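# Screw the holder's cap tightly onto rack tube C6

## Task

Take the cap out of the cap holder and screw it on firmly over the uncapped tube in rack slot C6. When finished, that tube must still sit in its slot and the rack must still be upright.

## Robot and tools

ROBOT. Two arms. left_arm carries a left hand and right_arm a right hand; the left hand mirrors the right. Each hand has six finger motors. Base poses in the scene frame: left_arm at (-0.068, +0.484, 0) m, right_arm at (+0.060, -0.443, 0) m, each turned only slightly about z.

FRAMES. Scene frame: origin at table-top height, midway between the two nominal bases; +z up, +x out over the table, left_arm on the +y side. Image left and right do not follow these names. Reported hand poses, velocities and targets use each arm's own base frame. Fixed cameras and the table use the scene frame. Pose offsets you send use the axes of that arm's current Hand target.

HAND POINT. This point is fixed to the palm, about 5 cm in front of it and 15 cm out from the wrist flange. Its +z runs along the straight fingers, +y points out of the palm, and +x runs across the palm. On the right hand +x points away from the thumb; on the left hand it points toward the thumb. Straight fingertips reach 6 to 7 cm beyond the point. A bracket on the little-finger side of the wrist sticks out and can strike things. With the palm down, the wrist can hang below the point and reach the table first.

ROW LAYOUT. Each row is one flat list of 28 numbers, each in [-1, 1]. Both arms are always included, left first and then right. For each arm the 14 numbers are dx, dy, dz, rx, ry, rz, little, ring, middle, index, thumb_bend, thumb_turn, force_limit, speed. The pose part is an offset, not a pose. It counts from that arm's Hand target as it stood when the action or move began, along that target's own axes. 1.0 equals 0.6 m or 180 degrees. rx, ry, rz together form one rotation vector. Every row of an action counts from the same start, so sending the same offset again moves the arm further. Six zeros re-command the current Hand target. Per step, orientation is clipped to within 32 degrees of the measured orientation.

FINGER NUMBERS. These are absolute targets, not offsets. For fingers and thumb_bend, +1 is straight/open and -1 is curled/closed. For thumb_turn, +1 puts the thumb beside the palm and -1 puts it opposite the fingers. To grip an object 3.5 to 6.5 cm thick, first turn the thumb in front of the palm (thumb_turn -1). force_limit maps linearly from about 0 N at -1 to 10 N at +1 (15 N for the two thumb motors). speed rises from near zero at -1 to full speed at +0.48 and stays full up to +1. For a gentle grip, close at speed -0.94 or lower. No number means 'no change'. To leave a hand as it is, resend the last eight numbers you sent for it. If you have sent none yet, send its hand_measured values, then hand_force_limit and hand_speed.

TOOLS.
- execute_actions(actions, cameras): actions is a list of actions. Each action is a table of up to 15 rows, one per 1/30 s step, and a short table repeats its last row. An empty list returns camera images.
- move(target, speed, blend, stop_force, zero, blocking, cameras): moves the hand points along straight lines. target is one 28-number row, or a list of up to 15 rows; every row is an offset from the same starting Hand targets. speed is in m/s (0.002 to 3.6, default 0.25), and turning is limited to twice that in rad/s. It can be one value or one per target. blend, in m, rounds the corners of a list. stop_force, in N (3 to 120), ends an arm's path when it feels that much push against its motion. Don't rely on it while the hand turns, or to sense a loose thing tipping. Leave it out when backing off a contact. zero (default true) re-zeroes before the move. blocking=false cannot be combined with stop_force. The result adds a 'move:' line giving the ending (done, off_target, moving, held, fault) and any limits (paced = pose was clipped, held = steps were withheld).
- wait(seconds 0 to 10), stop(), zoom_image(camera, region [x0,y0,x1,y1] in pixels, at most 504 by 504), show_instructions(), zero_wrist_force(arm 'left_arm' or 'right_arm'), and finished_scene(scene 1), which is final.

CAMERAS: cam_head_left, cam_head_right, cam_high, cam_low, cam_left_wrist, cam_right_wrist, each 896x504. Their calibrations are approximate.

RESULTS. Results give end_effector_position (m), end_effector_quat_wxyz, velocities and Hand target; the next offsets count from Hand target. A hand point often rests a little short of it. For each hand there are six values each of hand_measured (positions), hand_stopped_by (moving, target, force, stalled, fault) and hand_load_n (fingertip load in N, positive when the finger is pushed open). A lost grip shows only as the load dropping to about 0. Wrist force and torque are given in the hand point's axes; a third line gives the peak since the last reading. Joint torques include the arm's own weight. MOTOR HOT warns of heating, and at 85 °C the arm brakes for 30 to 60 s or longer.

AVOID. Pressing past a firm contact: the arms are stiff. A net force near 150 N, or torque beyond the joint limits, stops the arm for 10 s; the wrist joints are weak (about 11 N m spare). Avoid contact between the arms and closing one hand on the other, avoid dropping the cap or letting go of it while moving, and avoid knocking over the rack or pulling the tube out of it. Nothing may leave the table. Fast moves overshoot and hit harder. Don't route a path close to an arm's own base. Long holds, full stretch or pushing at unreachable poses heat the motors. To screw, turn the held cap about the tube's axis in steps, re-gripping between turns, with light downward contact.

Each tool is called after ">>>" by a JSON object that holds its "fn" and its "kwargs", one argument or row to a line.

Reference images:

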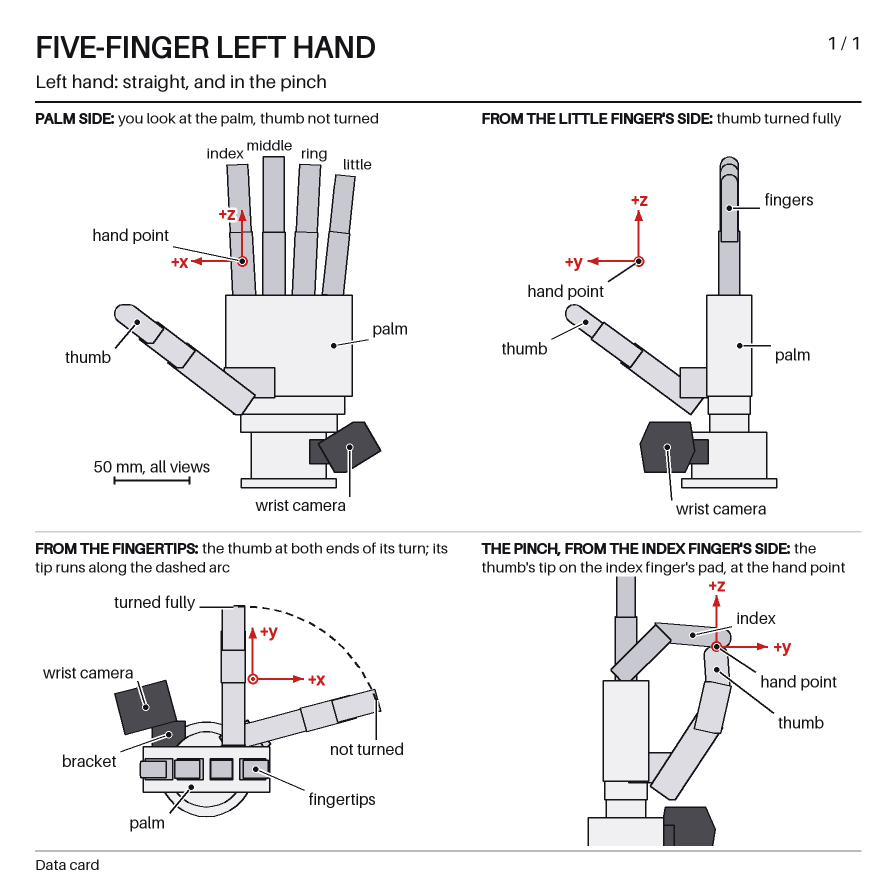

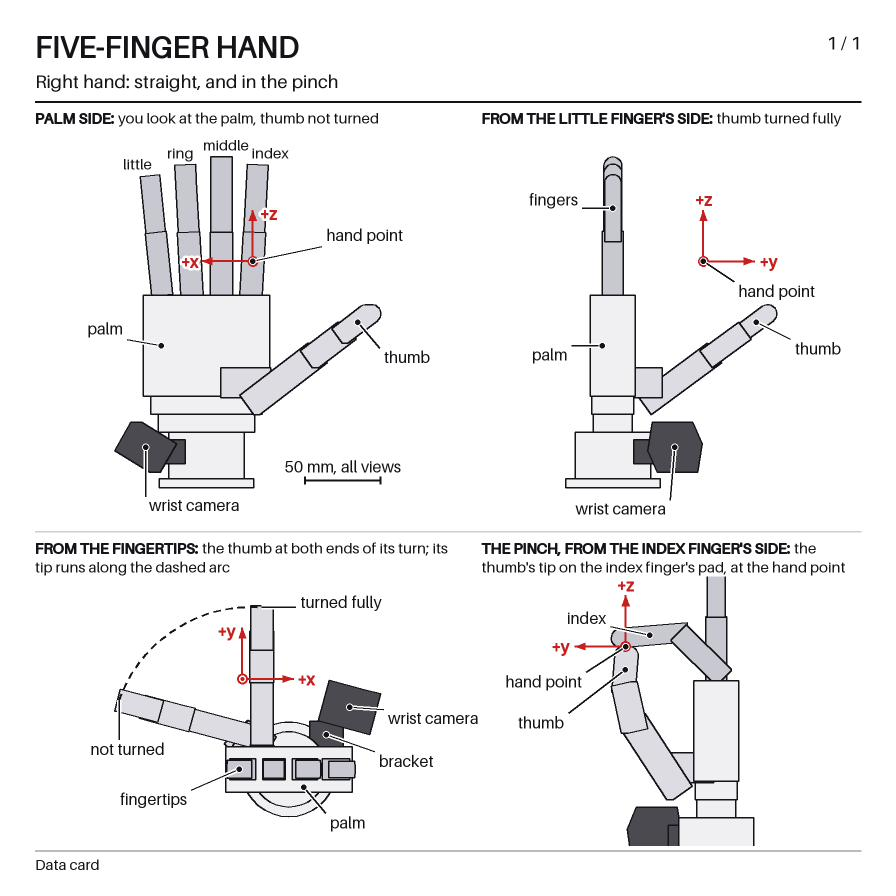

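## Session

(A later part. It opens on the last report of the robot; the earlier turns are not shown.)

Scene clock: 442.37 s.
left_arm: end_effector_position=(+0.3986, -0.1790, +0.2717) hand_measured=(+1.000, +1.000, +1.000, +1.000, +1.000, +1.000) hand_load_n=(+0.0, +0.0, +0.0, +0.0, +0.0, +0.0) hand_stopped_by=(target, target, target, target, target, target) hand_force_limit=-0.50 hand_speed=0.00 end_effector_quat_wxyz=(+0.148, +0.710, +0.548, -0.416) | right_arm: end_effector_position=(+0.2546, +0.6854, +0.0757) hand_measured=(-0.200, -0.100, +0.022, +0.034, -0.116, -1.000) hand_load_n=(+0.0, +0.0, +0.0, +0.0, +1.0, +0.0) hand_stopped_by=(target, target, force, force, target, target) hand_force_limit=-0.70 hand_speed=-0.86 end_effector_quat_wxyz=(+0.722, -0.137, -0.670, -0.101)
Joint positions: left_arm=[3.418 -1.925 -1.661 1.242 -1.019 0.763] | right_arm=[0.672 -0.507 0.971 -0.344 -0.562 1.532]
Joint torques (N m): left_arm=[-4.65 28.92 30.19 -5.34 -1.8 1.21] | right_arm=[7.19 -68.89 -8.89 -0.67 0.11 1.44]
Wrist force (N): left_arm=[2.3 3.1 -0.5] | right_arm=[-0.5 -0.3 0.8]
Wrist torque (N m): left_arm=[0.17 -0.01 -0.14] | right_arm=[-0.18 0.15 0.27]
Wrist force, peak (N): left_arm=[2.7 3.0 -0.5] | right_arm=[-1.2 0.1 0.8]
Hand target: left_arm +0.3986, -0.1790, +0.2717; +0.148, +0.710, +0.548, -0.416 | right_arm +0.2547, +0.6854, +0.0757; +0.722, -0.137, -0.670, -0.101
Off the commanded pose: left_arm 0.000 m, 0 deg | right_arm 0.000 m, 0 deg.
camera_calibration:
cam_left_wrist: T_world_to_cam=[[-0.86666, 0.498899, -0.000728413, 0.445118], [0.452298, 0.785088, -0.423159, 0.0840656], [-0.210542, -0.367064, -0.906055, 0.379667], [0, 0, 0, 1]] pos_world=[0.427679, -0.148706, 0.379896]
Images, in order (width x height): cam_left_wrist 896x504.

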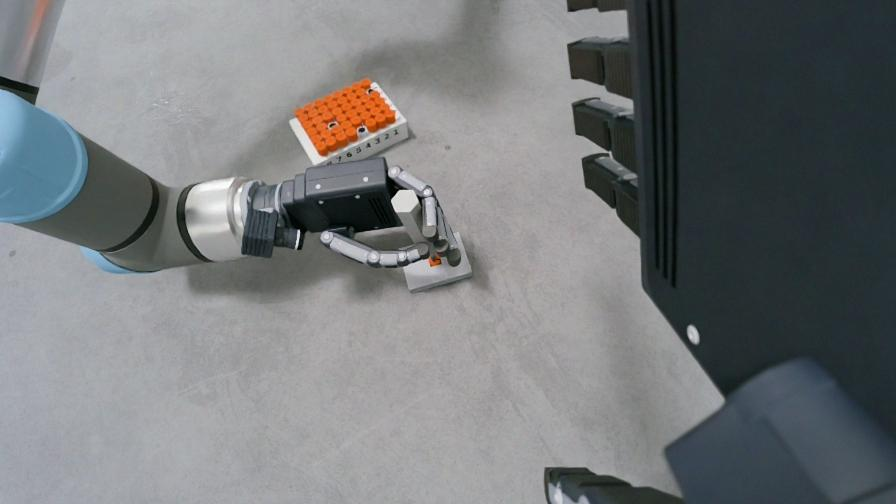

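>>> {"fn": "move", "kwargs": {
  "target": [0,0,0,0,0,0, 1,1,1,1,1,1,-0.5,0, 0,-0.030,0,0,0,0, 0.15,0.15,0.1,0.1,0.02,-1,-0.7,-0.8],
  "speed": 0.03,
  "cameras": ["cam_left_wrist"]
}}

>>> {"fn": "zoom_image", "kwargs": {
  "camera": "cam_left_wrist",
  "region": [370, 150, 510, 310]
}}

Scene clock: 471.93 s.
left_arm: end_effector_position=(+0.3986, -0.1790, +0.2717) hand_measured=(+1.000, +1.000, +1.000, +1.000, +1.000, +1.000) hand_load_n=(+0.0, +0.0, +0.0, +0.0, +0.0, +0.0) hand_stopped_by=(target, target, target, target, target, target) hand_force_limit=-0.50 hand_speed=0.00 end_effector_quat_wxyz=(+0.148, +0.710, +0.548, -0.416) | right_arm: end_effector_position=(+0.2488, +0.6684, +0.0770) hand_measured=(+0.150, +0.150, +0.100, +0.100, +0.020, -1.000) hand_load_n=(+0.0, +0.0, +0.0, +0.0, +0.5, +0.0) hand_stopped_by=(target, target, target, target, target, target) hand_force_limit=-0.70 hand_speed=-0.80 end_effector_quat_wxyz=(+0.722, -0.137, -0.670, -0.101)
Joint positions: left_arm=[3.418 -1.925 -1.661 1.242 -1.019 0.763] | right_arm=[0.658 -0.551 1.058 -0.39 -0.575 1.535]
Joint torques (N m): left_arm=[-6.06 24.65 30.43 -5.32 -2.09 1.4] | right_arm=[7.37 -30.87 -26.43 3.76 1.88 0.86]
Wrist force (N): left_arm=[2.5 2.8 -0.4] | right_arm=[-0.8 -0.1 0.6]
Wrist torque (N m): left_arm=[0.11 -0.02 -0.12] | right_arm=[-0.16 0.17 0.29]
Wrist force, peak (N): left_arm=[2.5 3.2 -0.5] | right_arm=[-1.1 -0.4 1.2]
Hand target: left_arm +0.3986, -0.1790, +0.2717; +0.148, +0.710, +0.548, -0.416 | right_arm +0.2487, +0.6685, +0.0768; +0.722, -0.137, -0.670, -0.101
Off the commanded pose: left_arm 0.000 m, 0 deg | right_arm 0.000 m, 0 deg.
move: done
camera_calibration:
cam_left_wrist: T_world_to_cam=[[-0.86666, 0.498899, -0.000728413, 0.445118], [0.452298, 0.785088, -0.423159, 0.0840656], [-0.210542, -0.367064, -0.906055, 0.379667], [0, 0, 0, 1]] pos_world=[0.427679, -0.148706, 0.379896]
Images, in order (width x height): cam_left_wrist 896x504.

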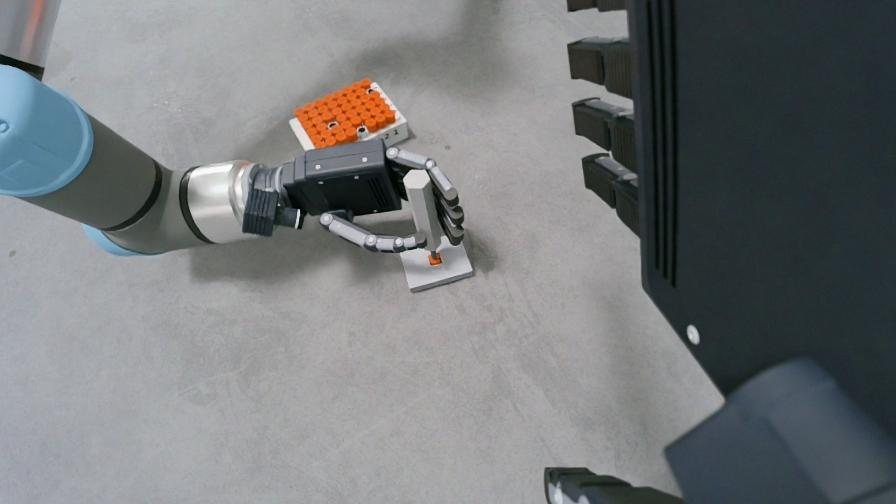

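Scaled by 3.150.

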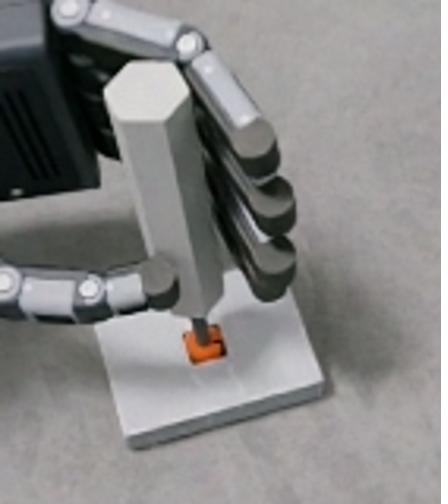

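>>> {"fn": "execute_actions", "kwargs": {
  "actions": [],
  "cameras": ["cam_left_wrist"]
}}

>>> {"fn": "zoom_image", "kwargs": {
  "camera": "cam_left_wrist",
  "region": [370, 150, 510, 310]
}}

Scene clock: 481.07 s.
left_arm: end_effector_position=(+0.3986, -0.1790, +0.2717) hand_measured=(+1.000, +1.000, +1.000, +1.000, +1.000, +1.000) hand_load_n=(+0.0, +0.0, +0.0, +0.0, +0.0, +0.0) hand_stopped_by=(target, target, target, target, target, target) hand_force_limit=-0.50 hand_speed=0.00 end_effector_quat_wxyz=(+0.148, +0.710, +0.548, -0.416) | right_arm: end_effector_position=(+0.2487, +0.6685, +0.0768) hand_measured=(+0.150, +0.150, +0.100, +0.100, +0.020, -1.000) hand_load_n=(+0.5, +0.0, +0.0, +0.0, +1.0, +0.0) hand_stopped_by=(target, target, target, target, target, target) hand_force_limit=-0.70 hand_speed=-0.80 end_effector_quat_wxyz=(+0.722, -0.137, -0.670, -0.101)
Joint positions: left_arm=[3.418 -1.925 -1.661 1.242 -1.019 0.763] | right_arm=[0.658 -0.551 1.058 -0.39 -0.575 1.535]
Joint velocities: within noise
Joint torques (N m): left_arm=[-5.6 23.13 29.44 -5.35 -2.02 1.04] | right_arm=[9.08 -29.21 -25.21 3.08 1.69 -1.14]
Wrist force (N): left_arm=[2.3 3.0 -0.7] | right_arm=[-0.6 0.0 0.5]
Wrist torque (N m): left_arm=[0.15 -0.02 -0.14] | right_arm=[-0.16 0.17 0.29]
Wrist force, peak (N): left_arm=[2.6 3.1 -0.5] | right_arm=[-1.0 0.0 0.7]
Hand target: left_arm +0.3986, -0.1790, +0.2717; +0.148, +0.710, +0.548, -0.416 | right_arm +0.2487, +0.6685, +0.0768; +0.722, -0.137, -0.670, -0.101
Off the commanded pose: left_arm 0.000 m, 0 deg | right_arm 0.000 m, 0 deg.
camera_calibration:
cam_left_wrist: T_world_to_cam=[[-0.86666, 0.498899, -0.000728413, 0.445118], [0.452298, 0.785088, -0.423159, 0.0840656], [-0.210542, -0.367064, -0.906055, 0.379667], [0, 0, 0, 1]] pos_world=[0.427679, -0.148706, 0.379896]
Images, in order (width x height): cam_left_wrist 896x504.

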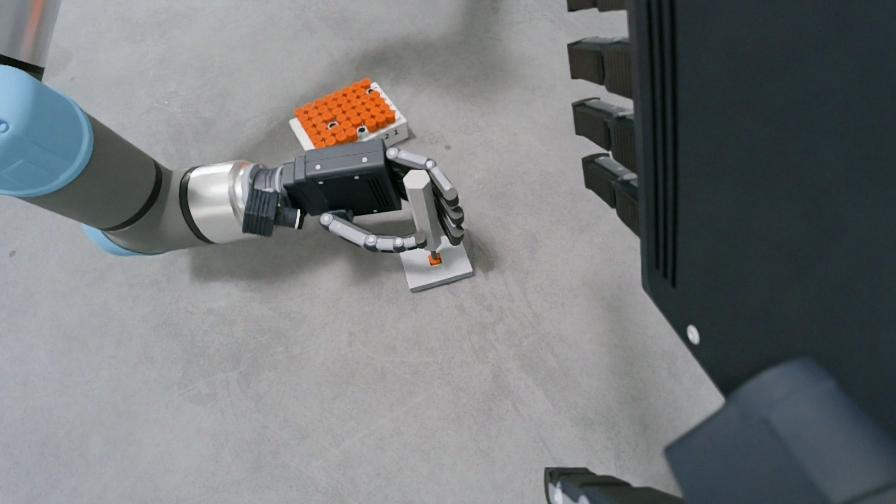

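Scaled by 3.150.

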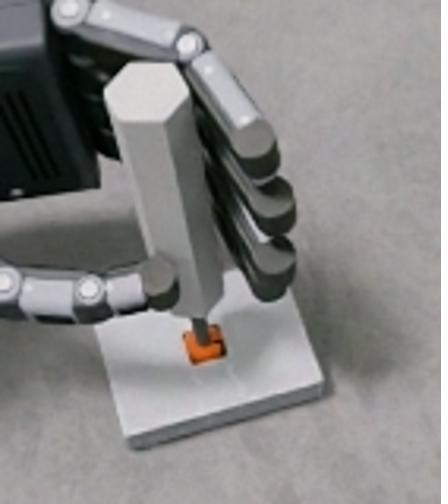

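>>> {"fn": "move", "kwargs": {
  "target": [0.1966,0.1557,0.0846,0.2198,-0.0714,0.0945,1,1,1,1,1,1,-0.5,0,0,0,0,0,0,0,0.15,0.15,0.1,0.1,0.02,-1,-0.7,-0.8],
  "cameras": ["cam_left_wrist"]
}}

>>> {"fn": "zoom_image", "kwargs": {
  "camera": "cam_left_wrist",
  "region": [340, 100, 600, 340]
}}

Scene clock: 499.33 s.
left_arm: end_effector_position=(+0.4673, -0.1689, +0.1288) hand_measured=(+1.000, +1.000, +1.000, +1.000, +1.000, +1.000) hand_load_n=(+0.0, +0.0, -0.5, +0.0, +0.0, +0.0) hand_stopped_by=(target, target, target, target, target, target) hand_force_limit=-0.50 hand_speed=0.00 end_effector_quat_wxyz=(+0.018, +0.740, +0.247, -0.625) | right_arm: end_effector_position=(+0.2487, +0.6685, +0.0768) hand_measured=(+0.150, +0.150, +0.100, +0.100, +0.020, -1.000) hand_load_n=(+0.0, +0.0, +0.0, +0.0, +0.5, +0.5) hand_stopped_by=(target, target, target, target, target, target) hand_force_limit=-0.70 hand_speed=-0.80 end_effector_quat_wxyz=(+0.722, -0.137, -0.670, -0.101)
Joint positions: left_arm=[3.278 -2.628 -1.171 0.882 -1.361 1.23] | right_arm=[0.658 -0.551 1.058 -0.39 -0.575 1.535]
Joint torques (N m): left_arm=[0.47 58.23 14.77 -3.23 -1.26 0.91] | right_arm=[8.94 -29.73 -25.9 3.5 0.76 -1.29]
Wrist force (N): left_arm=[2.5 3.0 -1.3] | right_arm=[-0.4 0.0 0.5]
Wrist torque (N m): left_arm=[0.19 -0.11 -0.23] | right_arm=[-0.16 0.18 0.29]
Wrist force, peak (N): left_arm=[3.5 3.9 -1.6] | right_arm=[-0.9 -0.1 0.8]
Hand target: left_arm +0.4674, -0.1689, +0.1289; +0.018, +0.740, +0.247, -0.625 | right_arm +0.2487, +0.6685, +0.0768; +0.722, -0.137, -0.670, -0.101
Off the commanded pose: left_arm 0.000 m, 0 deg | right_arm 0.000 m, 0 deg.
move: done
camera_calibration:
cam_left_wrist: T_world_to_cam=[[-0.382008, 0.924159, -0.000372026, 0.344836], [0.593616, 0.245067, -0.766526, -0.128434], [-0.708301, -0.29304, -0.642213, 0.479561], [0, 0, 0, 1]] pos_world=[0.547644, -0.146678, 0.209661]
Images, in order (width x height): cam_left_wrist 896x504.

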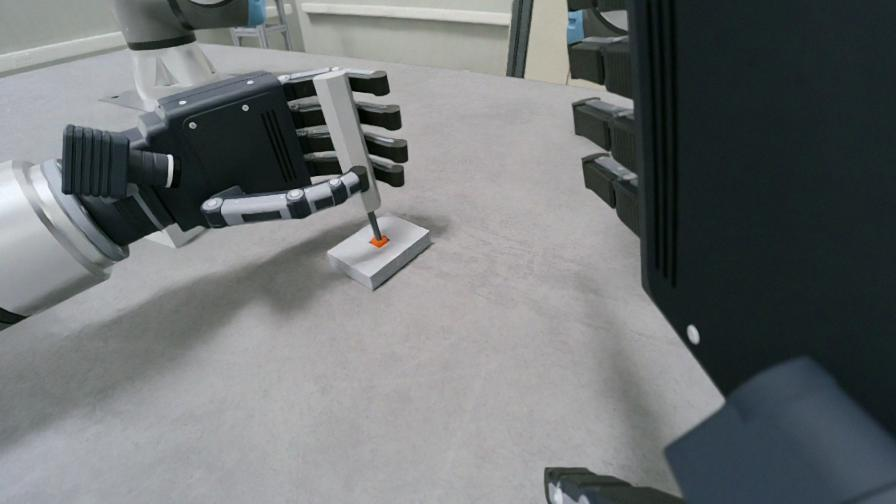

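Scaled by 1.938.

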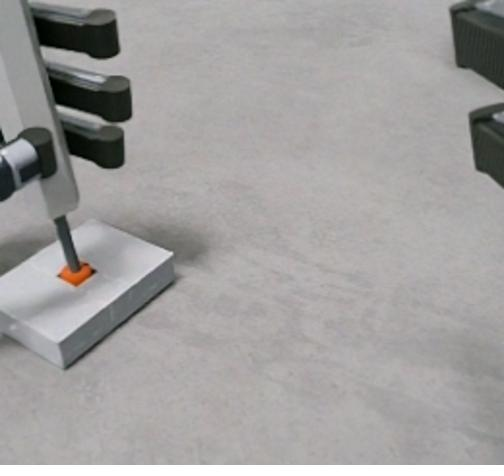

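>>> {"fn": "zoom_image", "kwargs": {
  "camera": "cam_left_wrist",
  "region": [280, 50, 440, 270]
}}

Scaled by 2.291.

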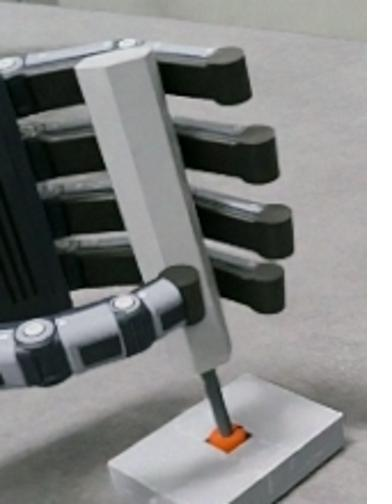

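>>> {"fn": "move", "kwargs": {
  "target": [
    [0,0,0,0,0,0,1,1,1,1,1,1,-0.5,0,0.0118,0.0025,-0.01,0,0,-0.0532,0.3,0.25,0.16,0.16,0.02,-1,-0.7,-0.5],
    [0,0,0,0,0,0,1,1,1,1,1,1,-0.5,0,0.01,-0.009,-0.0083,0,0,-0.0532,0.3,0.25,0.16,0.16,0.02,-1,-0.7,-0.5]
  ],
  "speed": 0.04,
  "cameras": ["cam_left_wrist"]
}}

>>> {"fn": "zoom_image", "kwargs": {
  "camera": "cam_left_wrist",
  "region": [280, 50, 440, 270]
}}

Scene clock: 529.10 s.
left_arm: end_effector_position=(+0.4674, -0.1689, +0.1289) hand_measured=(+1.000, +1.000, +1.000, +1.000, +1.000, +1.000) hand_load_n=(+0.0, +0.0, +0.0, +0.0, +0.0, +0.0) hand_stopped_by=(target, target, target, target, target, target) hand_force_limit=-0.50 hand_speed=0.00 end_effector_quat_wxyz=(+0.018, +0.740, +0.247, -0.625) | right_arm: end_effector_position=(+0.2522, +0.6619, +0.0830) hand_measured=(+0.300, +0.250, +0.160, +0.160, +0.020, -1.000) hand_load_n=(+0.0, +0.0, +0.0, +0.0, +0.0, +0.5) hand_stopped_by=(target, target, target, target, target, target) hand_force_limit=-0.70 hand_speed=-0.50 end_effector_quat_wxyz=(+0.711, -0.080, -0.679, -0.161)
Joint positions: left_arm=[3.278 -2.628 -1.171 0.881 -1.361 1.23] | right_arm=[0.645 -0.564 1.096 -0.418 -0.589 1.37]
Joint torques (N m): left_arm=[4.85 46.07 24.97 -3.94 -1.93 0.94] | right_arm=[7.74 -29.98 -18.24 3.27 1.53 0.48]
Wrist force (N): left_arm=[2.7 3.2 -1.4] | right_arm=[-0.9 -0.2 0.4]
Wrist torque (N m): left_arm=[0.21 -0.14 -0.23] | right_arm=[-0.11 0.22 0.27]
Wrist force, peak (N): left_arm=[2.8 3.4 -1.2] | right_arm=[-1.4 -0.4 0.4]
Hand target: left_arm +0.4674, -0.1689, +0.1289; +0.018, +0.740, +0.247, -0.625 | right_arm +0.2521, +0.6620, +0.0828; +0.711, -0.081, -0.679, -0.161
Off the commanded pose: left_arm 0.000 m, 0 deg | right_arm 0.000 m, 0 deg.
move: done
camera_calibration:
cam_left_wrist: T_world_to_cam=[[-0.381804, 0.924243, -0.000425525, 0.344747], [0.593661, 0.244888, -0.766549, -0.128479], [-0.708373, -0.292924, -0.642186, 0.479612], [0, 0, 0, 1]] pos_world=[0.547643, -0.146677, 0.209661]
Images, in order (width x height): cam_left_wrist 896x504.

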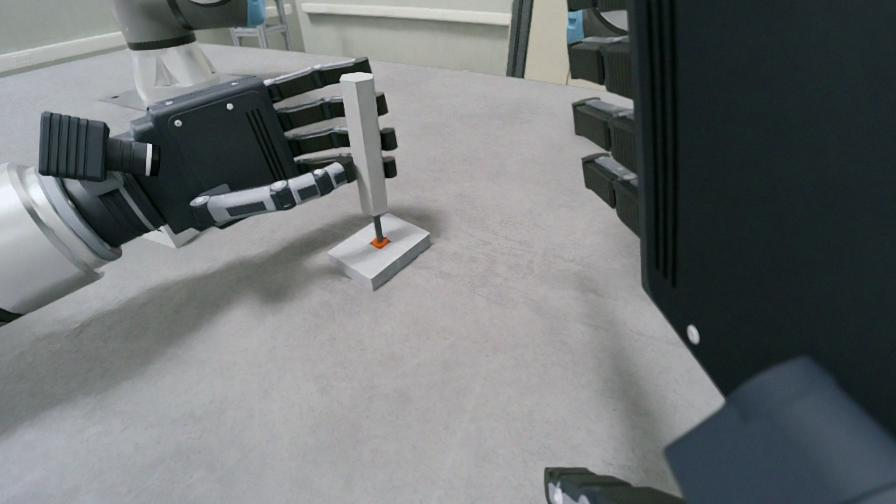

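Scaled by 2.291.

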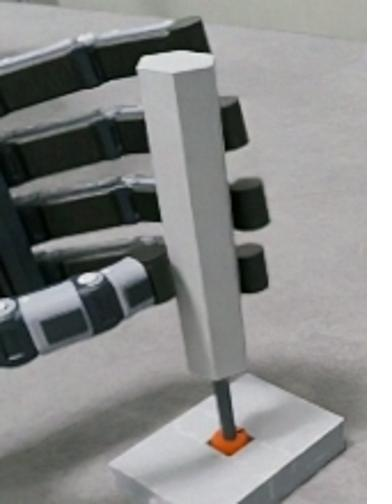

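>>> {"fn": "move", "kwargs": {
  "target": [0.0113,-0.1214,0.1086,-0.1816,-0.0549,-0.0423,1,1,1,1,1,1,-0.5,0,-0.0008,0.0025,0.005,0,0,0.047,0.3,0.25,0.16,0.16,0.02,-1,-0.7,-0.5],
  "speed": 0.1,
  "cameras": ["cam_left_wrist"]
}}

>>> {"fn": "zoom_image", "kwargs": {
  "camera": "cam_left_wrist",
  "region": [350, 80, 530, 300]
}}

Scene clock: 540.30 s.
left_arm: end_effector_position=(+0.3800, -0.1245, +0.1291) hand_measured=(+1.000, +1.000, +1.000, +1.000, +1.000, +1.000) hand_load_n=(-0.5, +0.0, +0.0, +0.0, +0.0, +0.0) hand_stopped_by=(target, target, target, target, target, target) hand_force_limit=-0.50 hand_speed=0.00 end_effector_quat_wxyz=(+0.205, +0.632, +0.458, -0.591) | right_arm: end_effector_position=(+0.2498, +0.6645, +0.0828) hand_measured=(+0.300, +0.250, +0.160, +0.160, +0.020, -1.000) hand_load_n=(-0.5, +0.0, +0.0, +0.0, +0.0, +0.5) hand_stopped_by=(target, target, target, target, target, target) hand_force_limit=-0.70 hand_speed=-0.50 end_effector_quat_wxyz=(+0.721, -0.130, -0.672, -0.108)
Joint positions: left_arm=[3.619 -2.327 -1.858 1.29 -1.1 1.163] | right_arm=[0.652 -0.564 1.072 -0.391 -0.581 1.517]
Joint torques (N m): left_arm=[3.43 14.3 16.78 -3.69 -2.22 1.09] | right_arm=[5.48 -34.08 -16.62 0.77 1.28 -1.21]
Wrist force (N): left_arm=[2.8 3.1 -1.2] | right_arm=[-1.0 -0.5 0.8]
Wrist torque (N m): left_arm=[0.21 -0.13 -0.13] | right_arm=[-0.16 0.21 0.17]
Wrist force, peak (N): left_arm=[1.9 5.3 0.3] | right_arm=[-1.1 -0.7 0.8]
Hand target: left_arm +0.3800, -0.1245, +0.1290; +0.205, +0.632, +0.458, -0.591 | right_arm +0.2498, +0.6644, +0.0827; +0.721, -0.130, -0.672, -0.108
Off the commanded pose: left_arm 0.000 m, 0 deg | right_arm 0.000 m, 0 deg.
move: done
camera_calibration:
cam_left_wrist: T_world_to_cam=[[-0.842793, 0.538237, -0.000398109, 0.397565], [0.345982, 0.541185, -0.76643, 0.0436485], [-0.412306, -0.64608, -0.642327, 0.27439], [0, 0, 0, 1]] pos_world=[0.433096, -0.0603283, 0.20986]
Images, in order (width x height): cam_left_wrist 896x504.

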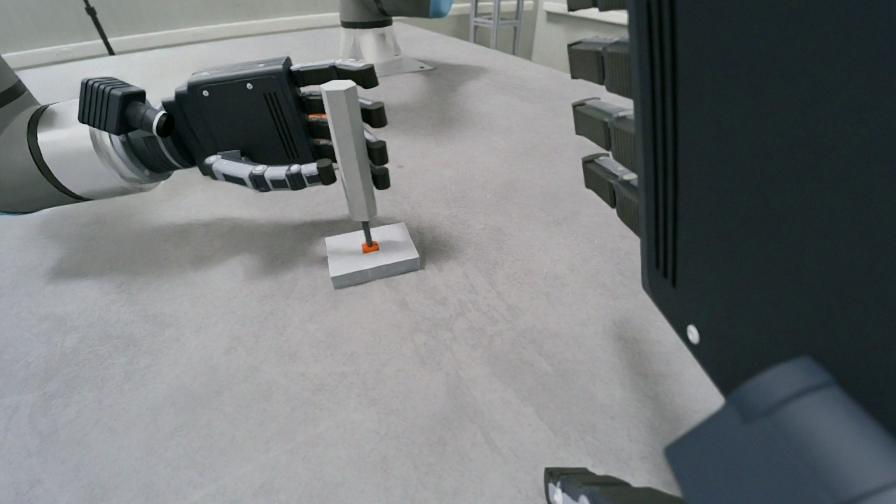

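Scaled by 2.291.

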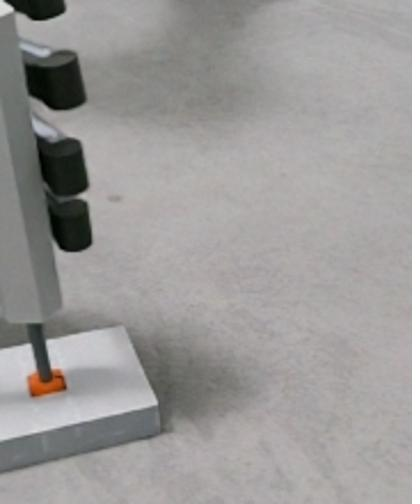

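>>> {"fn": "zoom_image", "kwargs": {
  "camera": "cam_left_wrist",
  "region": [280, 50, 440, 270]
}}

Scaled by 2.291.

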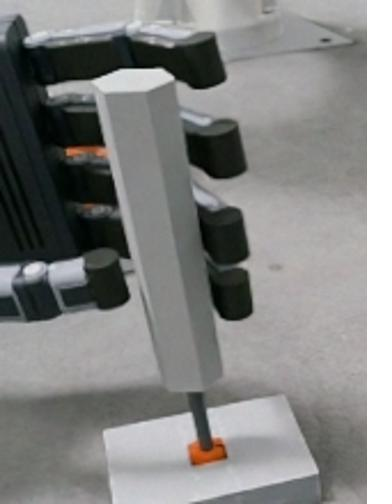

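>>> {"fn": "move", "kwargs": {
  "target": [-0.0421,0.1562,-0.0220,0.1816,0.0549,0.0423,1,1,1,1,1,1,-0.5,0,0.0008,0,0.0065,0,-0.0202,-0.0073,0.3,0.25,0.16,0.16,0.02,-1,-0.7,-0.5],
  "speed": 0.1,
  "cameras": ["cam_left_wrist"]
}}

>>> {"fn": "zoom_image", "kwargs": {
  "camera": "cam_left_wrist",
  "region": [280, 50, 440, 270]
}}

Scene clock: 553.97 s.
left_arm: end_effector_position=(+0.4673, -0.1689, +0.1288) hand_measured=(+1.000, +1.000, +1.000, +1.000, +1.000, +1.000) hand_load_n=(+0.0, +0.0, +0.0, +0.0, +0.0, +0.0) hand_stopped_by=(target, target, target, target, target, target) hand_force_limit=-0.50 hand_speed=0.00 end_effector_quat_wxyz=(+0.018, +0.740, +0.247, -0.625) | right_arm: end_effector_position=(+0.2461, +0.6657, +0.0834) hand_measured=(+0.300, +0.250, +0.160, +0.160, +0.020, -1.000) hand_load_n=(+0.0, +0.0, +0.0, +0.0, +0.0, +0.5) hand_stopped_by=(target, target, target, target, target, target) hand_force_limit=-0.70 hand_speed=-0.50 end_effector_quat_wxyz=(+0.698, -0.126, -0.696, -0.112)
Joint positions: left_arm=[3.278 -2.628 -1.171 0.881 -1.361 1.23] | right_arm=[0.659 -0.617 1.132 -0.514 -0.574 1.59]
Joint torques (N m): left_arm=[-0.49 75.36 5.26 -1.66 1.52 -0.81] | right_arm=[8.79 -51.38 -22.94 3.01 1.47 -1.05]
Wrist force (N): left_arm=[2.6 3.1 -1.1] | right_arm=[-0.6 -0.4 0.8]
Wrist torque (N m): left_arm=[0.18 -0.12 -0.23] | right_arm=[-0.17 0.15 0.18]
Wrist force, peak (N): left_arm=[3.7 1.5 -3.4] | right_arm=[-1.2 -0.7 0.7]
Hand target: left_arm +0.4673, -0.1689, +0.1290; +0.018, +0.740, +0.247, -0.625 | right_arm +0.2462, +0.6657, +0.0834; +0.698, -0.126, -0.696, -0.112
Off the commanded pose: left_arm 0.000 m, 0 deg | right_arm 0.000 m, 0 deg.
move: done
camera_calibration:
cam_left_wrist: T_world_to_cam=[[-0.381801, 0.924245, -0.000371909, 0.344827], [0.593496, 0.244862, -0.766684, -0.128417], [-0.708513, -0.292942, -0.642024, 0.479559], [0, 0, 0, 1]] pos_world=[0.547644, -0.146777, 0.209561]
Images, in order (width x height): cam_left_wrist 896x504.

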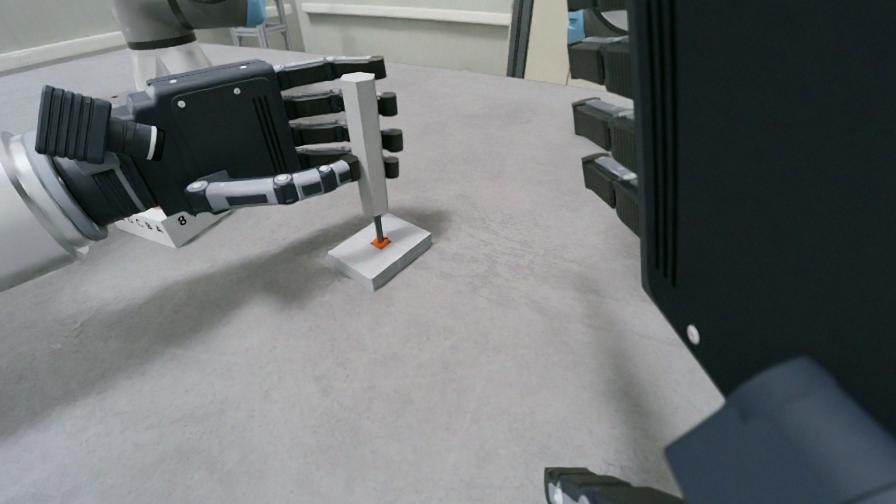

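Scaled by 2.291.

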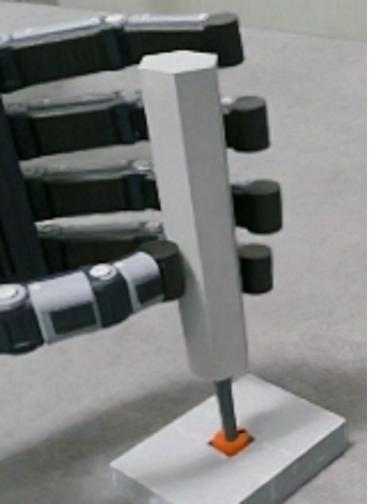

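>>> {"fn": "zoom_image", "kwargs": {
  "camera": "cam_left_wrist",
  "region": [325, 60, 395, 110]
}}

Scaled by 7.200.

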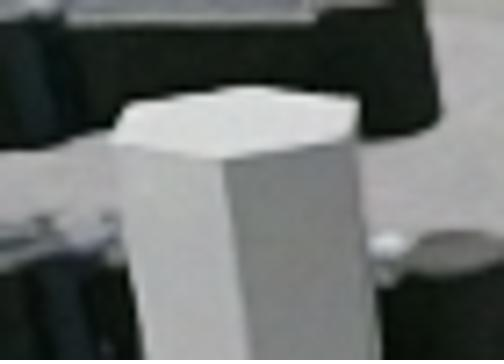

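>>> {"fn": "move", "kwargs": {
  "target": [0,0,0,0,0,0,1,1,1,1,1,1,-0.5,0,0,0.0047,-0.0008,0.0667,0,0,0.35,0.3,0.2,0.2,0.02,-1,-0.7,-0.5],
  "speed": 0.1,
  "cameras": ["cam_left_wrist"]
}}

>>> {"fn": "zoom_image", "kwargs": {
  "camera": "cam_left_wrist",
  "region": [280, 50, 440, 270]
}}

Scene clock: 574.13 s.
left_arm: end_effector_position=(+0.4673, -0.1689, +0.1290) hand_measured=(+1.000, +1.000, +1.000, +1.000, +1.000, +1.000) hand_load_n=(+0.0, +0.0, +0.0, +0.0, +0.0, +0.0) hand_stopped_by=(target, target, target, target, target, target) hand_force_limit=-0.50 hand_speed=0.00 end_effector_quat_wxyz=(+0.018, +0.740, +0.247, -0.625) | right_arm: end_effector_position=(+0.2474, +0.6683, +0.0831) hand_measured=(+0.350, +0.300, +0.200, +0.200, +0.020, -1.000) hand_load_n=(+0.0, +0.0, +0.0, +0.0, +0.0, +0.0) hand_stopped_by=(target, target, target, target, target, target) hand_force_limit=-0.70 hand_speed=-0.50 end_effector_quat_wxyz=(+0.708, -0.052, -0.703, -0.039)
Joint positions: left_arm=[3.278 -2.627 -1.171 0.881 -1.361 1.23] | right_arm=[0.691 -0.47 0.839 -0.362 -0.751 1.585]
Joint torques (N m): left_arm=[-3.58 76.02 26.27 -3.14 -2.02 -0.74] | right_arm=[-7.76 -76.57 -18.01 -0.06 0.16 -0.31]
Wrist force (N): left_arm=[2.5 3.2 -1.2] | right_arm=[-1.0 -0.6 0.5]
Wrist torque (N m): left_arm=[0.20 -0.11 -0.24] | right_arm=[-0.18 0.23 0.14]
Wrist force, peak (N): left_arm=[2.8 3.4 -1.2] | right_arm=[-0.9 -0.8 0.9]
Hand target: left_arm +0.4673, -0.1689, +0.1290; +0.018, +0.740, +0.247, -0.625 | right_arm +0.2475, +0.6682, +0.0833; +0.708, -0.052, -0.704, -0.039
Off the commanded pose: left_arm 0.000 m, 0 deg | right_arm 0.000 m, 0 deg.
move: done
camera_calibration:
cam_left_wrist: T_world_to_cam=[[-0.381804, 0.924243, -0.000425525, 0.344801], [0.593661, 0.244888, -0.766549, -0.128319], [-0.708373, -0.292924, -0.642186, 0.479576], [0, 0, 0, 1]] pos_world=[0.547543, -0.146777, 0.209761]
Images, in order (width x height): cam_left_wrist 896x504.

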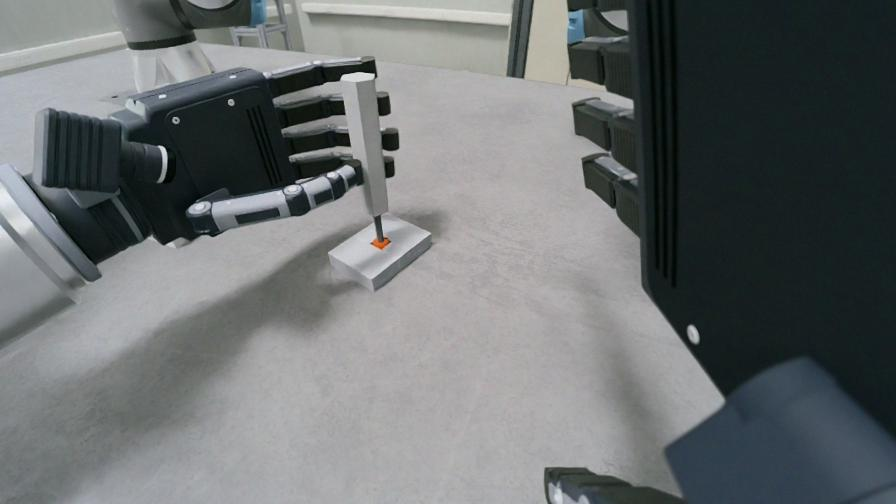

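Scaled by 2.291.

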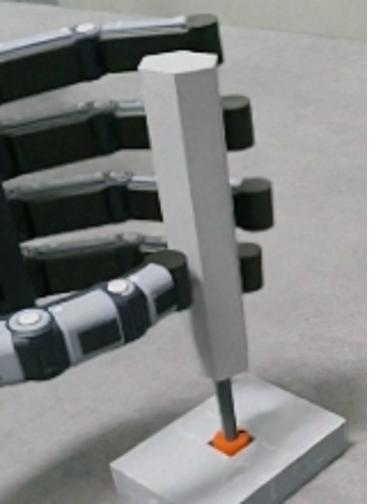

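>>> {"fn": "move", "kwargs": {
  "target": [0,0,0,0,0,0,1,1,1,1,1,1,-0.5,0,0,0.0045,-0.0017,0.0667,0,0,0.35,0.3,0.2,0.2,0.02,-1,-0.7,-0.5],
  "speed": 0.1,
  "cameras": ["cam_left_wrist"]
}}

>>> {"fn": "zoom_image", "kwargs": {
  "camera": "cam_left_wrist",
  "region": [280, 50, 440, 270]
}}

Scene clock: 577.53 s.
left_arm: end_effector_position=(+0.4673, -0.1689, +0.1290) hand_measured=(+1.000, +1.000, +1.000, +1.000, +1.000, +1.000) hand_load_n=(+0.0, +0.0, +0.0, -0.5, +0.0, +0.0) hand_stopped_by=(target, target, target, target, target, target) hand_force_limit=-0.50 hand_speed=0.00 end_effector_quat_wxyz=(+0.018, +0.740, +0.247, -0.625) | right_arm: end_effector_position=(+0.2488, +0.6708, +0.0831) hand_measured=(+0.350, +0.300, +0.200, +0.200, +0.020, -1.000) hand_load_n=(+0.0, -0.5, -0.5, +0.0, +0.0, +0.0) hand_stopped_by=(target, target, target, target, target, target) hand_force_limit=-0.70 hand_speed=-0.50 end_effector_quat_wxyz=(+0.709, +0.022, -0.704, +0.035)
Joint positions: left_arm=[3.278 -2.627 -1.171 0.881 -1.361 1.23] | right_arm=[0.732 -0.264 0.421 -0.145 -0.919 1.582]
Joint torques (N m): left_arm=[-0.27 76.17 26.09 -0.41 -2.21 -0.97] | right_arm=[-7.73 -79.78 -20.55 0.12 0.54 -0.07]
Wrist force (N): left_arm=[2.6 3.2 -1.2] | right_arm=[-0.7 -0.4 0.7]
Wrist torque (N m): left_arm=[0.21 -0.12 -0.23] | right_arm=[-0.16 0.17 0.17]
Wrist force, peak (N): left_arm=[2.8 3.3 -1.3] | right_arm=[-1.3 -0.8 1.0]
Hand target: left_arm +0.4673, -0.1689, +0.1290; +0.018, +0.740, +0.247, -0.625 | right_arm +0.2489, +0.6708, +0.0833; +0.709, +0.022, -0.704, +0.035
Off the commanded pose: left_arm 0.000 m, 0 deg | right_arm 0.000 m, 0 deg.
move: done
camera_calibration:
cam_left_wrist: T_world_to_cam=[[-0.381804, 0.924243, -0.000425525, 0.344801], [0.593661, 0.244888, -0.766549, -0.128319], [-0.708373, -0.292924, -0.642186, 0.479576], [0, 0, 0, 1]] pos_world=[0.547543, -0.146777, 0.209761]
Images, in order (width x height): cam_left_wrist 896x504.

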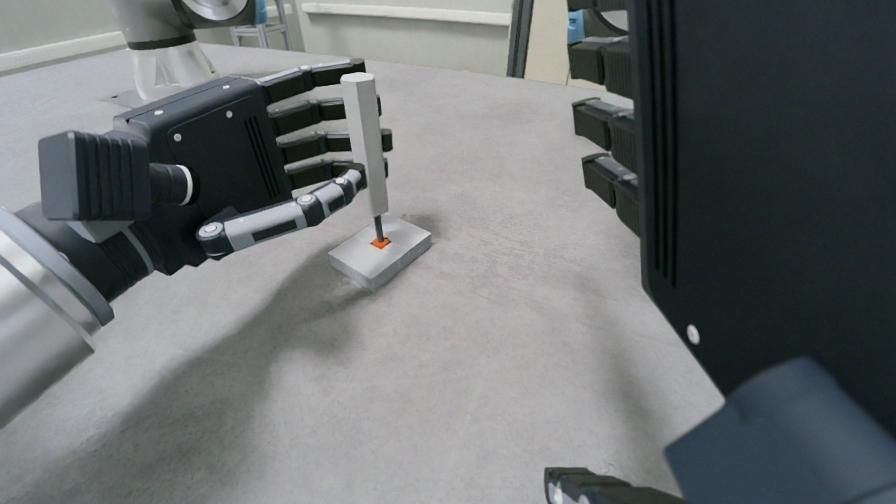

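Scaled by 2.291.

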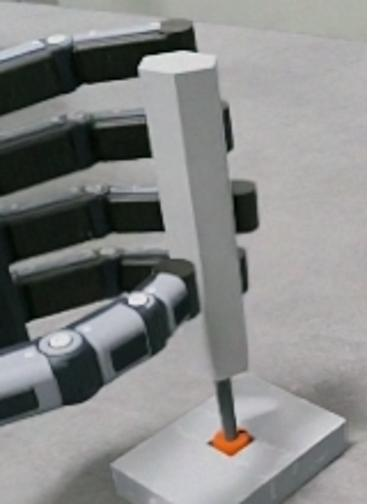

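>>> {"fn": "move", "kwargs": {
  "target": [0.0113,-0.1214,0.1086,-0.1816,-0.0549,-0.0423,1,1,1,1,1,1,-0.5,0,0,0,0,0,0,0,0.35,0.3,0.2,0.2,0.02,-1,-0.7,-0.5],
  "speed": 0.2,
  "cameras": ["cam_left_wrist"]
}}

>>> {"fn": "zoom_image", "kwargs": {
  "camera": "cam_left_wrist",
  "region": [280, 50, 440, 270]
}}

Scene clock: 583.13 s.
left_arm: end_effector_position=(+0.3800, -0.1246, +0.1291) hand_measured=(+1.000, +1.000, +1.000, +1.000, +1.000, +1.000) hand_load_n=(+0.0, +0.0, +0.0, +0.0, +0.5, +0.0) hand_stopped_by=(target, target, target, target, target, target) hand_force_limit=-0.50 hand_speed=0.00 end_effector_quat_wxyz=(+0.205, +0.632, +0.458, -0.591) | right_arm: end_effector_position=(+0.2489, +0.6708, +0.0833) hand_measured=(+0.350, +0.300, +0.200, +0.200, +0.020, -1.000) hand_load_n=(+0.0, +0.0, +0.0, +0.0, +0.0, +0.5) hand_stopped_by=(target, target, target, target, target, target) hand_force_limit=-0.70 hand_speed=-0.50 end_effector_quat_wxyz=(+0.709, +0.022, -0.704, +0.035)
Joint positions: left_arm=[3.619 -2.327 -1.858 1.29 -1.099 1.163] | right_arm=[0.732 -0.265 0.421 -0.145 -0.92 1.582]
Joint torques (N m): left_arm=[4.15 15.49 1.03 -1.32 -1.4 1.01] | right_arm=[-9.15 -76.64 -3.97 -1.09 1.51 1.28]
Wrist force (N): left_arm=[2.9 3.0 -1.4] | right_arm=[-0.7 -0.4 0.7]
Wrist torque (N m): left_arm=[0.20 -0.16 -0.11] | right_arm=[-0.18 0.18 0.17]
Wrist force, peak (N): left_arm=[1.4 7.1 0.3] | right_arm=[-0.9 -0.2 0.7]
Hand target: left_arm +0.3800, -0.1246, +0.1290; +0.205, +0.632, +0.458, -0.591 | right_arm +0.2489, +0.6708, +0.0833; +0.709, +0.022, -0.704, +0.035
Off the commanded pose: left_arm 0.000 m, 0 deg | right_arm 0.000 m, 0 deg.
move: done
camera_calibration:
cam_left_wrist: T_world_to_cam=[[-0.842707, 0.538372, -0.000370901, 0.39753], [0.34609, 0.541203, -0.766369, 0.0436668], [-0.412391, -0.645953, -0.6424, 0.274513], [0, 0, 0, 1]] pos_world=[0.433096, -0.0603289, 0.20996]
Images, in order (width x height): cam_left_wrist 896x504.

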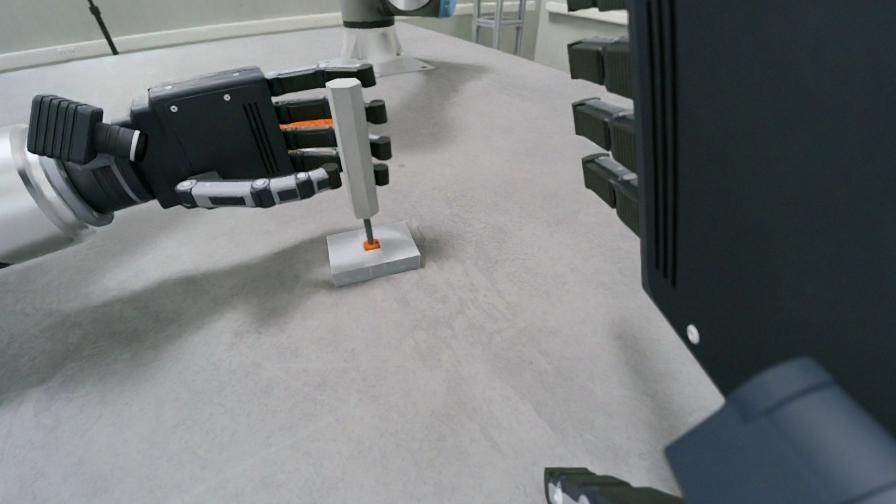

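Scaled by 2.291.

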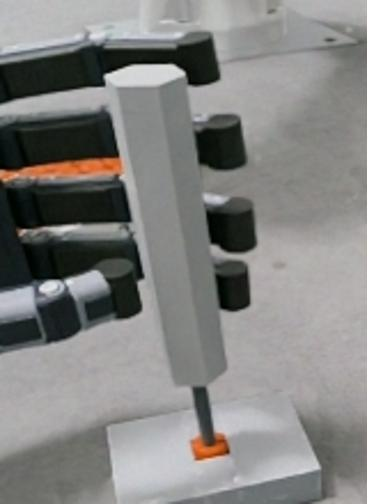

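>>> {"fn": "zoom_image", "kwargs": {
  "camera": "cam_left_wrist",
  "region": [310, 65, 380, 115]
}}

Scaled by 7.200.

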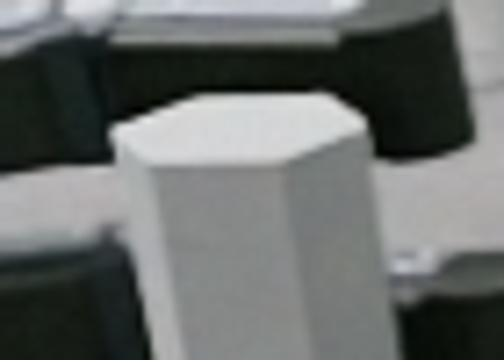

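>>> {"fn": "move", "kwargs": {
  "target": [0,0,0,0,0,0,1,1,1,1,1,1,-0.5,0,0,0,0.0092,0,0,0,0.35,0.3,0.2,0.2,0.02,-1,-0.7,-0.5],
  "speed": 0.02,
  "cameras": ["cam_left_wrist"]
}}

>>> {"fn": "zoom_image", "kwargs": {
  "camera": "cam_left_wrist",
  "region": [280, 50, 440, 270]
}}

Scene clock: 590.73 s.
left_arm: end_effector_position=(+0.3800, -0.1246, +0.1290) hand_measured=(+1.000, +1.000, +1.000, +1.000, +1.000, +1.000) hand_load_n=(+0.0, +0.0, +0.0, +0.0, +0.0, +0.0) hand_stopped_by=(target, target, target, target, target, target) hand_force_limit=-0.50 hand_speed=0.00 end_effector_quat_wxyz=(+0.205, +0.632, +0.458, -0.591) | right_arm: end_effector_position=(+0.2433, +0.6704, +0.0834) hand_measured=(+0.350, +0.300, +0.200, +0.200, +0.020, -1.000) hand_load_n=(+0.0, +0.0, +0.0, +0.0, +0.0, +0.0) hand_stopped_by=(target, target, target, target, target, target) hand_force_limit=-0.70 hand_speed=-0.50 end_effector_quat_wxyz=(+0.709, +0.022, -0.704, +0.035)
Joint positions: left_arm=[3.619 -2.328 -1.858 1.29 -1.099 1.163] | right_arm=[0.736 -0.286 0.464 -0.167 -0.915 1.582]
Joint torques (N m): left_arm=[4.18 15.11 -6.9 -0.28 1.77 0.94] | right_arm=[1.16 -48.35 -29.21 3.14 0.95 -0.79]
Wrist force (N): left_arm=[2.8 3.2 -1.2] | right_arm=[-0.5 -0.1 0.5]
Wrist torque (N m): left_arm=[0.21 -0.14 -0.12] | right_arm=[-0.12 0.15 0.18]
Wrist force, peak (N): left_arm=[3.1 3.2 -1.2] | right_arm=[-0.9 -0.3 0.8]
Hand target: left_arm +0.3800, -0.1246, +0.1290; +0.205, +0.632, +0.458, -0.591 | right_arm +0.2434, +0.6703, +0.0833; +0.709, +0.022, -0.704, +0.035
Off the commanded pose: left_arm 0.000 m, 0 deg | right_arm 0.000 m, 0 deg.
move: done
camera_calibration:
cam_left_wrist: T_world_to_cam=[[-0.84277, 0.538274, -0.000319847, 0.397457], [0.345909, 0.54113, -0.766502, 0.0437262], [-0.412415, -0.646095, -0.642242, 0.274378], [0, 0, 0, 1]] pos_world=[0.432997, -0.0603282, 0.20986]
Images, in order (width x height): cam_left_wrist 896x504.

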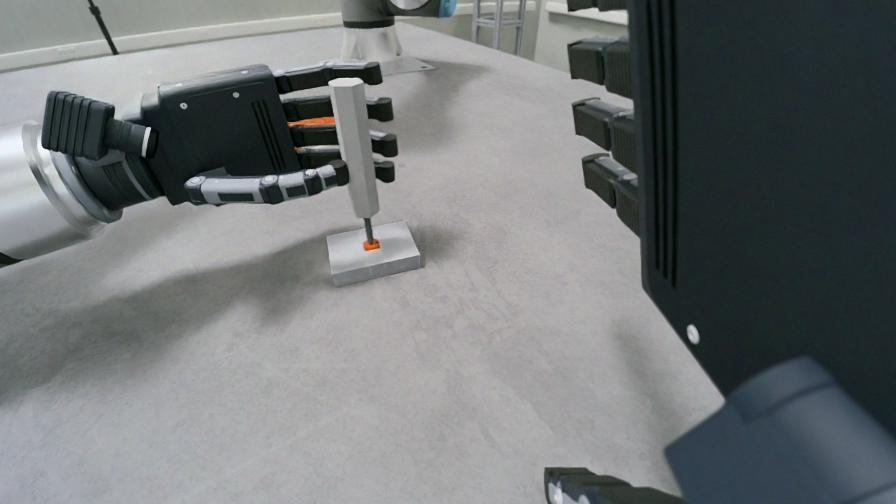

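Scaled by 2.291.

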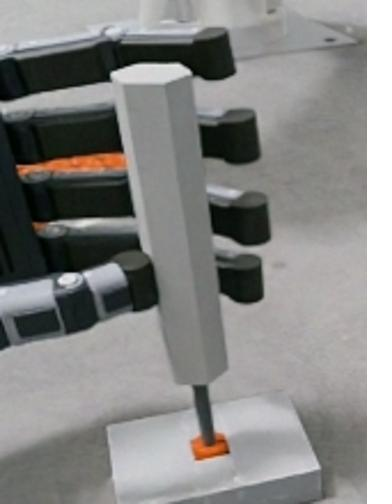

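>>> {"fn": "move", "kwargs": {
  "target": [0,0,0,0,0,0,1,1,1,1,1,1,-0.5,0,0,0,0,0,0,0,0.35,0.3,-0.1,-0.1,0.02,-1,-0.4,-0.9],
  "cameras": ["cam_left_wrist"]
}}

>>> {"fn": "zoom_image", "kwargs": {
  "camera": "cam_left_wrist",
  "region": [280, 50, 440, 270]
}}

Scene clock: 593.17 s.
left_arm: end_effector_position=(+0.3800, -0.1246, +0.1290) hand_measured=(+1.000, +1.000, +1.000, +1.000, +1.000, +1.000) hand_load_n=(+0.0, +0.0, +0.0, +0.0, +0.0, +0.0) hand_stopped_by=(target, target, target, target, target, target) hand_force_limit=-0.50 hand_speed=0.00 end_effector_quat_wxyz=(+0.205, +0.632, +0.458, -0.591) | right_arm: end_effector_position=(+0.2434, +0.6703, +0.0833) hand_measured=(+0.350, +0.300, +0.100, +0.090, +0.022, -1.000) hand_load_n=(+0.0, +0.0, +3.5, +4.0, +6.5, +1.0) hand_stopped_by=(target, target, force, force, target, target) hand_force_limit=-0.40 hand_speed=-0.90 end_effector_quat_wxyz=(+0.709, +0.022, -0.704, +0.035)
Joint positions: left_arm=[3.619 -2.328 -1.858 1.29 -1.099 1.163] | right_arm=[0.736 -0.285 0.463 -0.167 -0.915 1.582]
Joint torques (N m): left_arm=[4.08 14.93 -4.25 -0.9 1.46 1.04] | right_arm=[-8.16 -34.79 -27.92 3.22 -1.76 1.26]
Wrist force (N): left_arm=[2.8 3.0 -1.0] | right_arm=[-0.6 -0.7 0.5]
Wrist torque (N m): left_arm=[0.17 -0.13 -0.12] | right_arm=[-0.17 0.15 0.18]
Wrist force, peak (N): left_arm=[3.1 3.3 -1.4] | right_arm=[-1.0 -0.7 0.8]
Hand target: left_arm +0.3800, -0.1246, +0.1290; +0.205, +0.632, +0.458, -0.591 | right_arm +0.2434, +0.6703, +0.0833; +0.709, +0.022, -0.704, +0.035
Off the commanded pose: left_arm 0.000 m, 0 deg | right_arm 0.000 m, 0 deg.
move: done
camera_calibration:
cam_left_wrist: T_world_to_cam=[[-0.84277, 0.538274, -0.000319847, 0.397457], [0.345909, 0.54113, -0.766502, 0.0437262], [-0.412415, -0.646095, -0.642242, 0.274378], [0, 0, 0, 1]] pos_world=[0.432997, -0.0603282, 0.20986]
Images, in order (width x height): cam_left_wrist 896x504.

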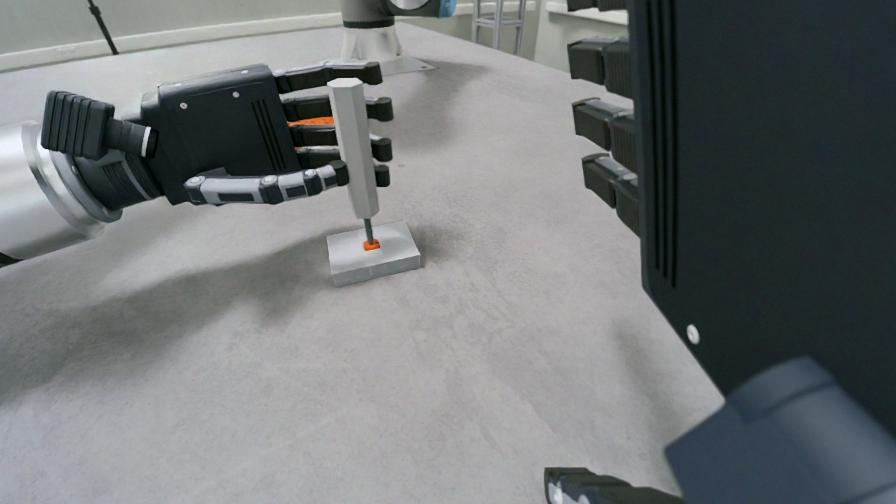

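Scaled by 2.291.

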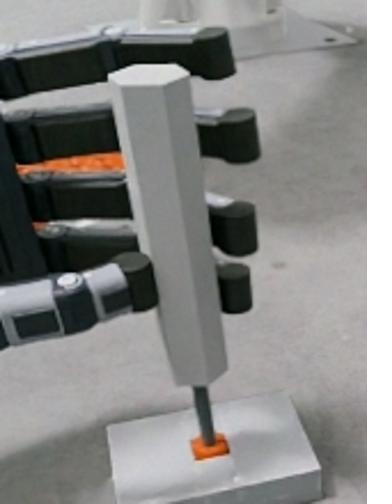

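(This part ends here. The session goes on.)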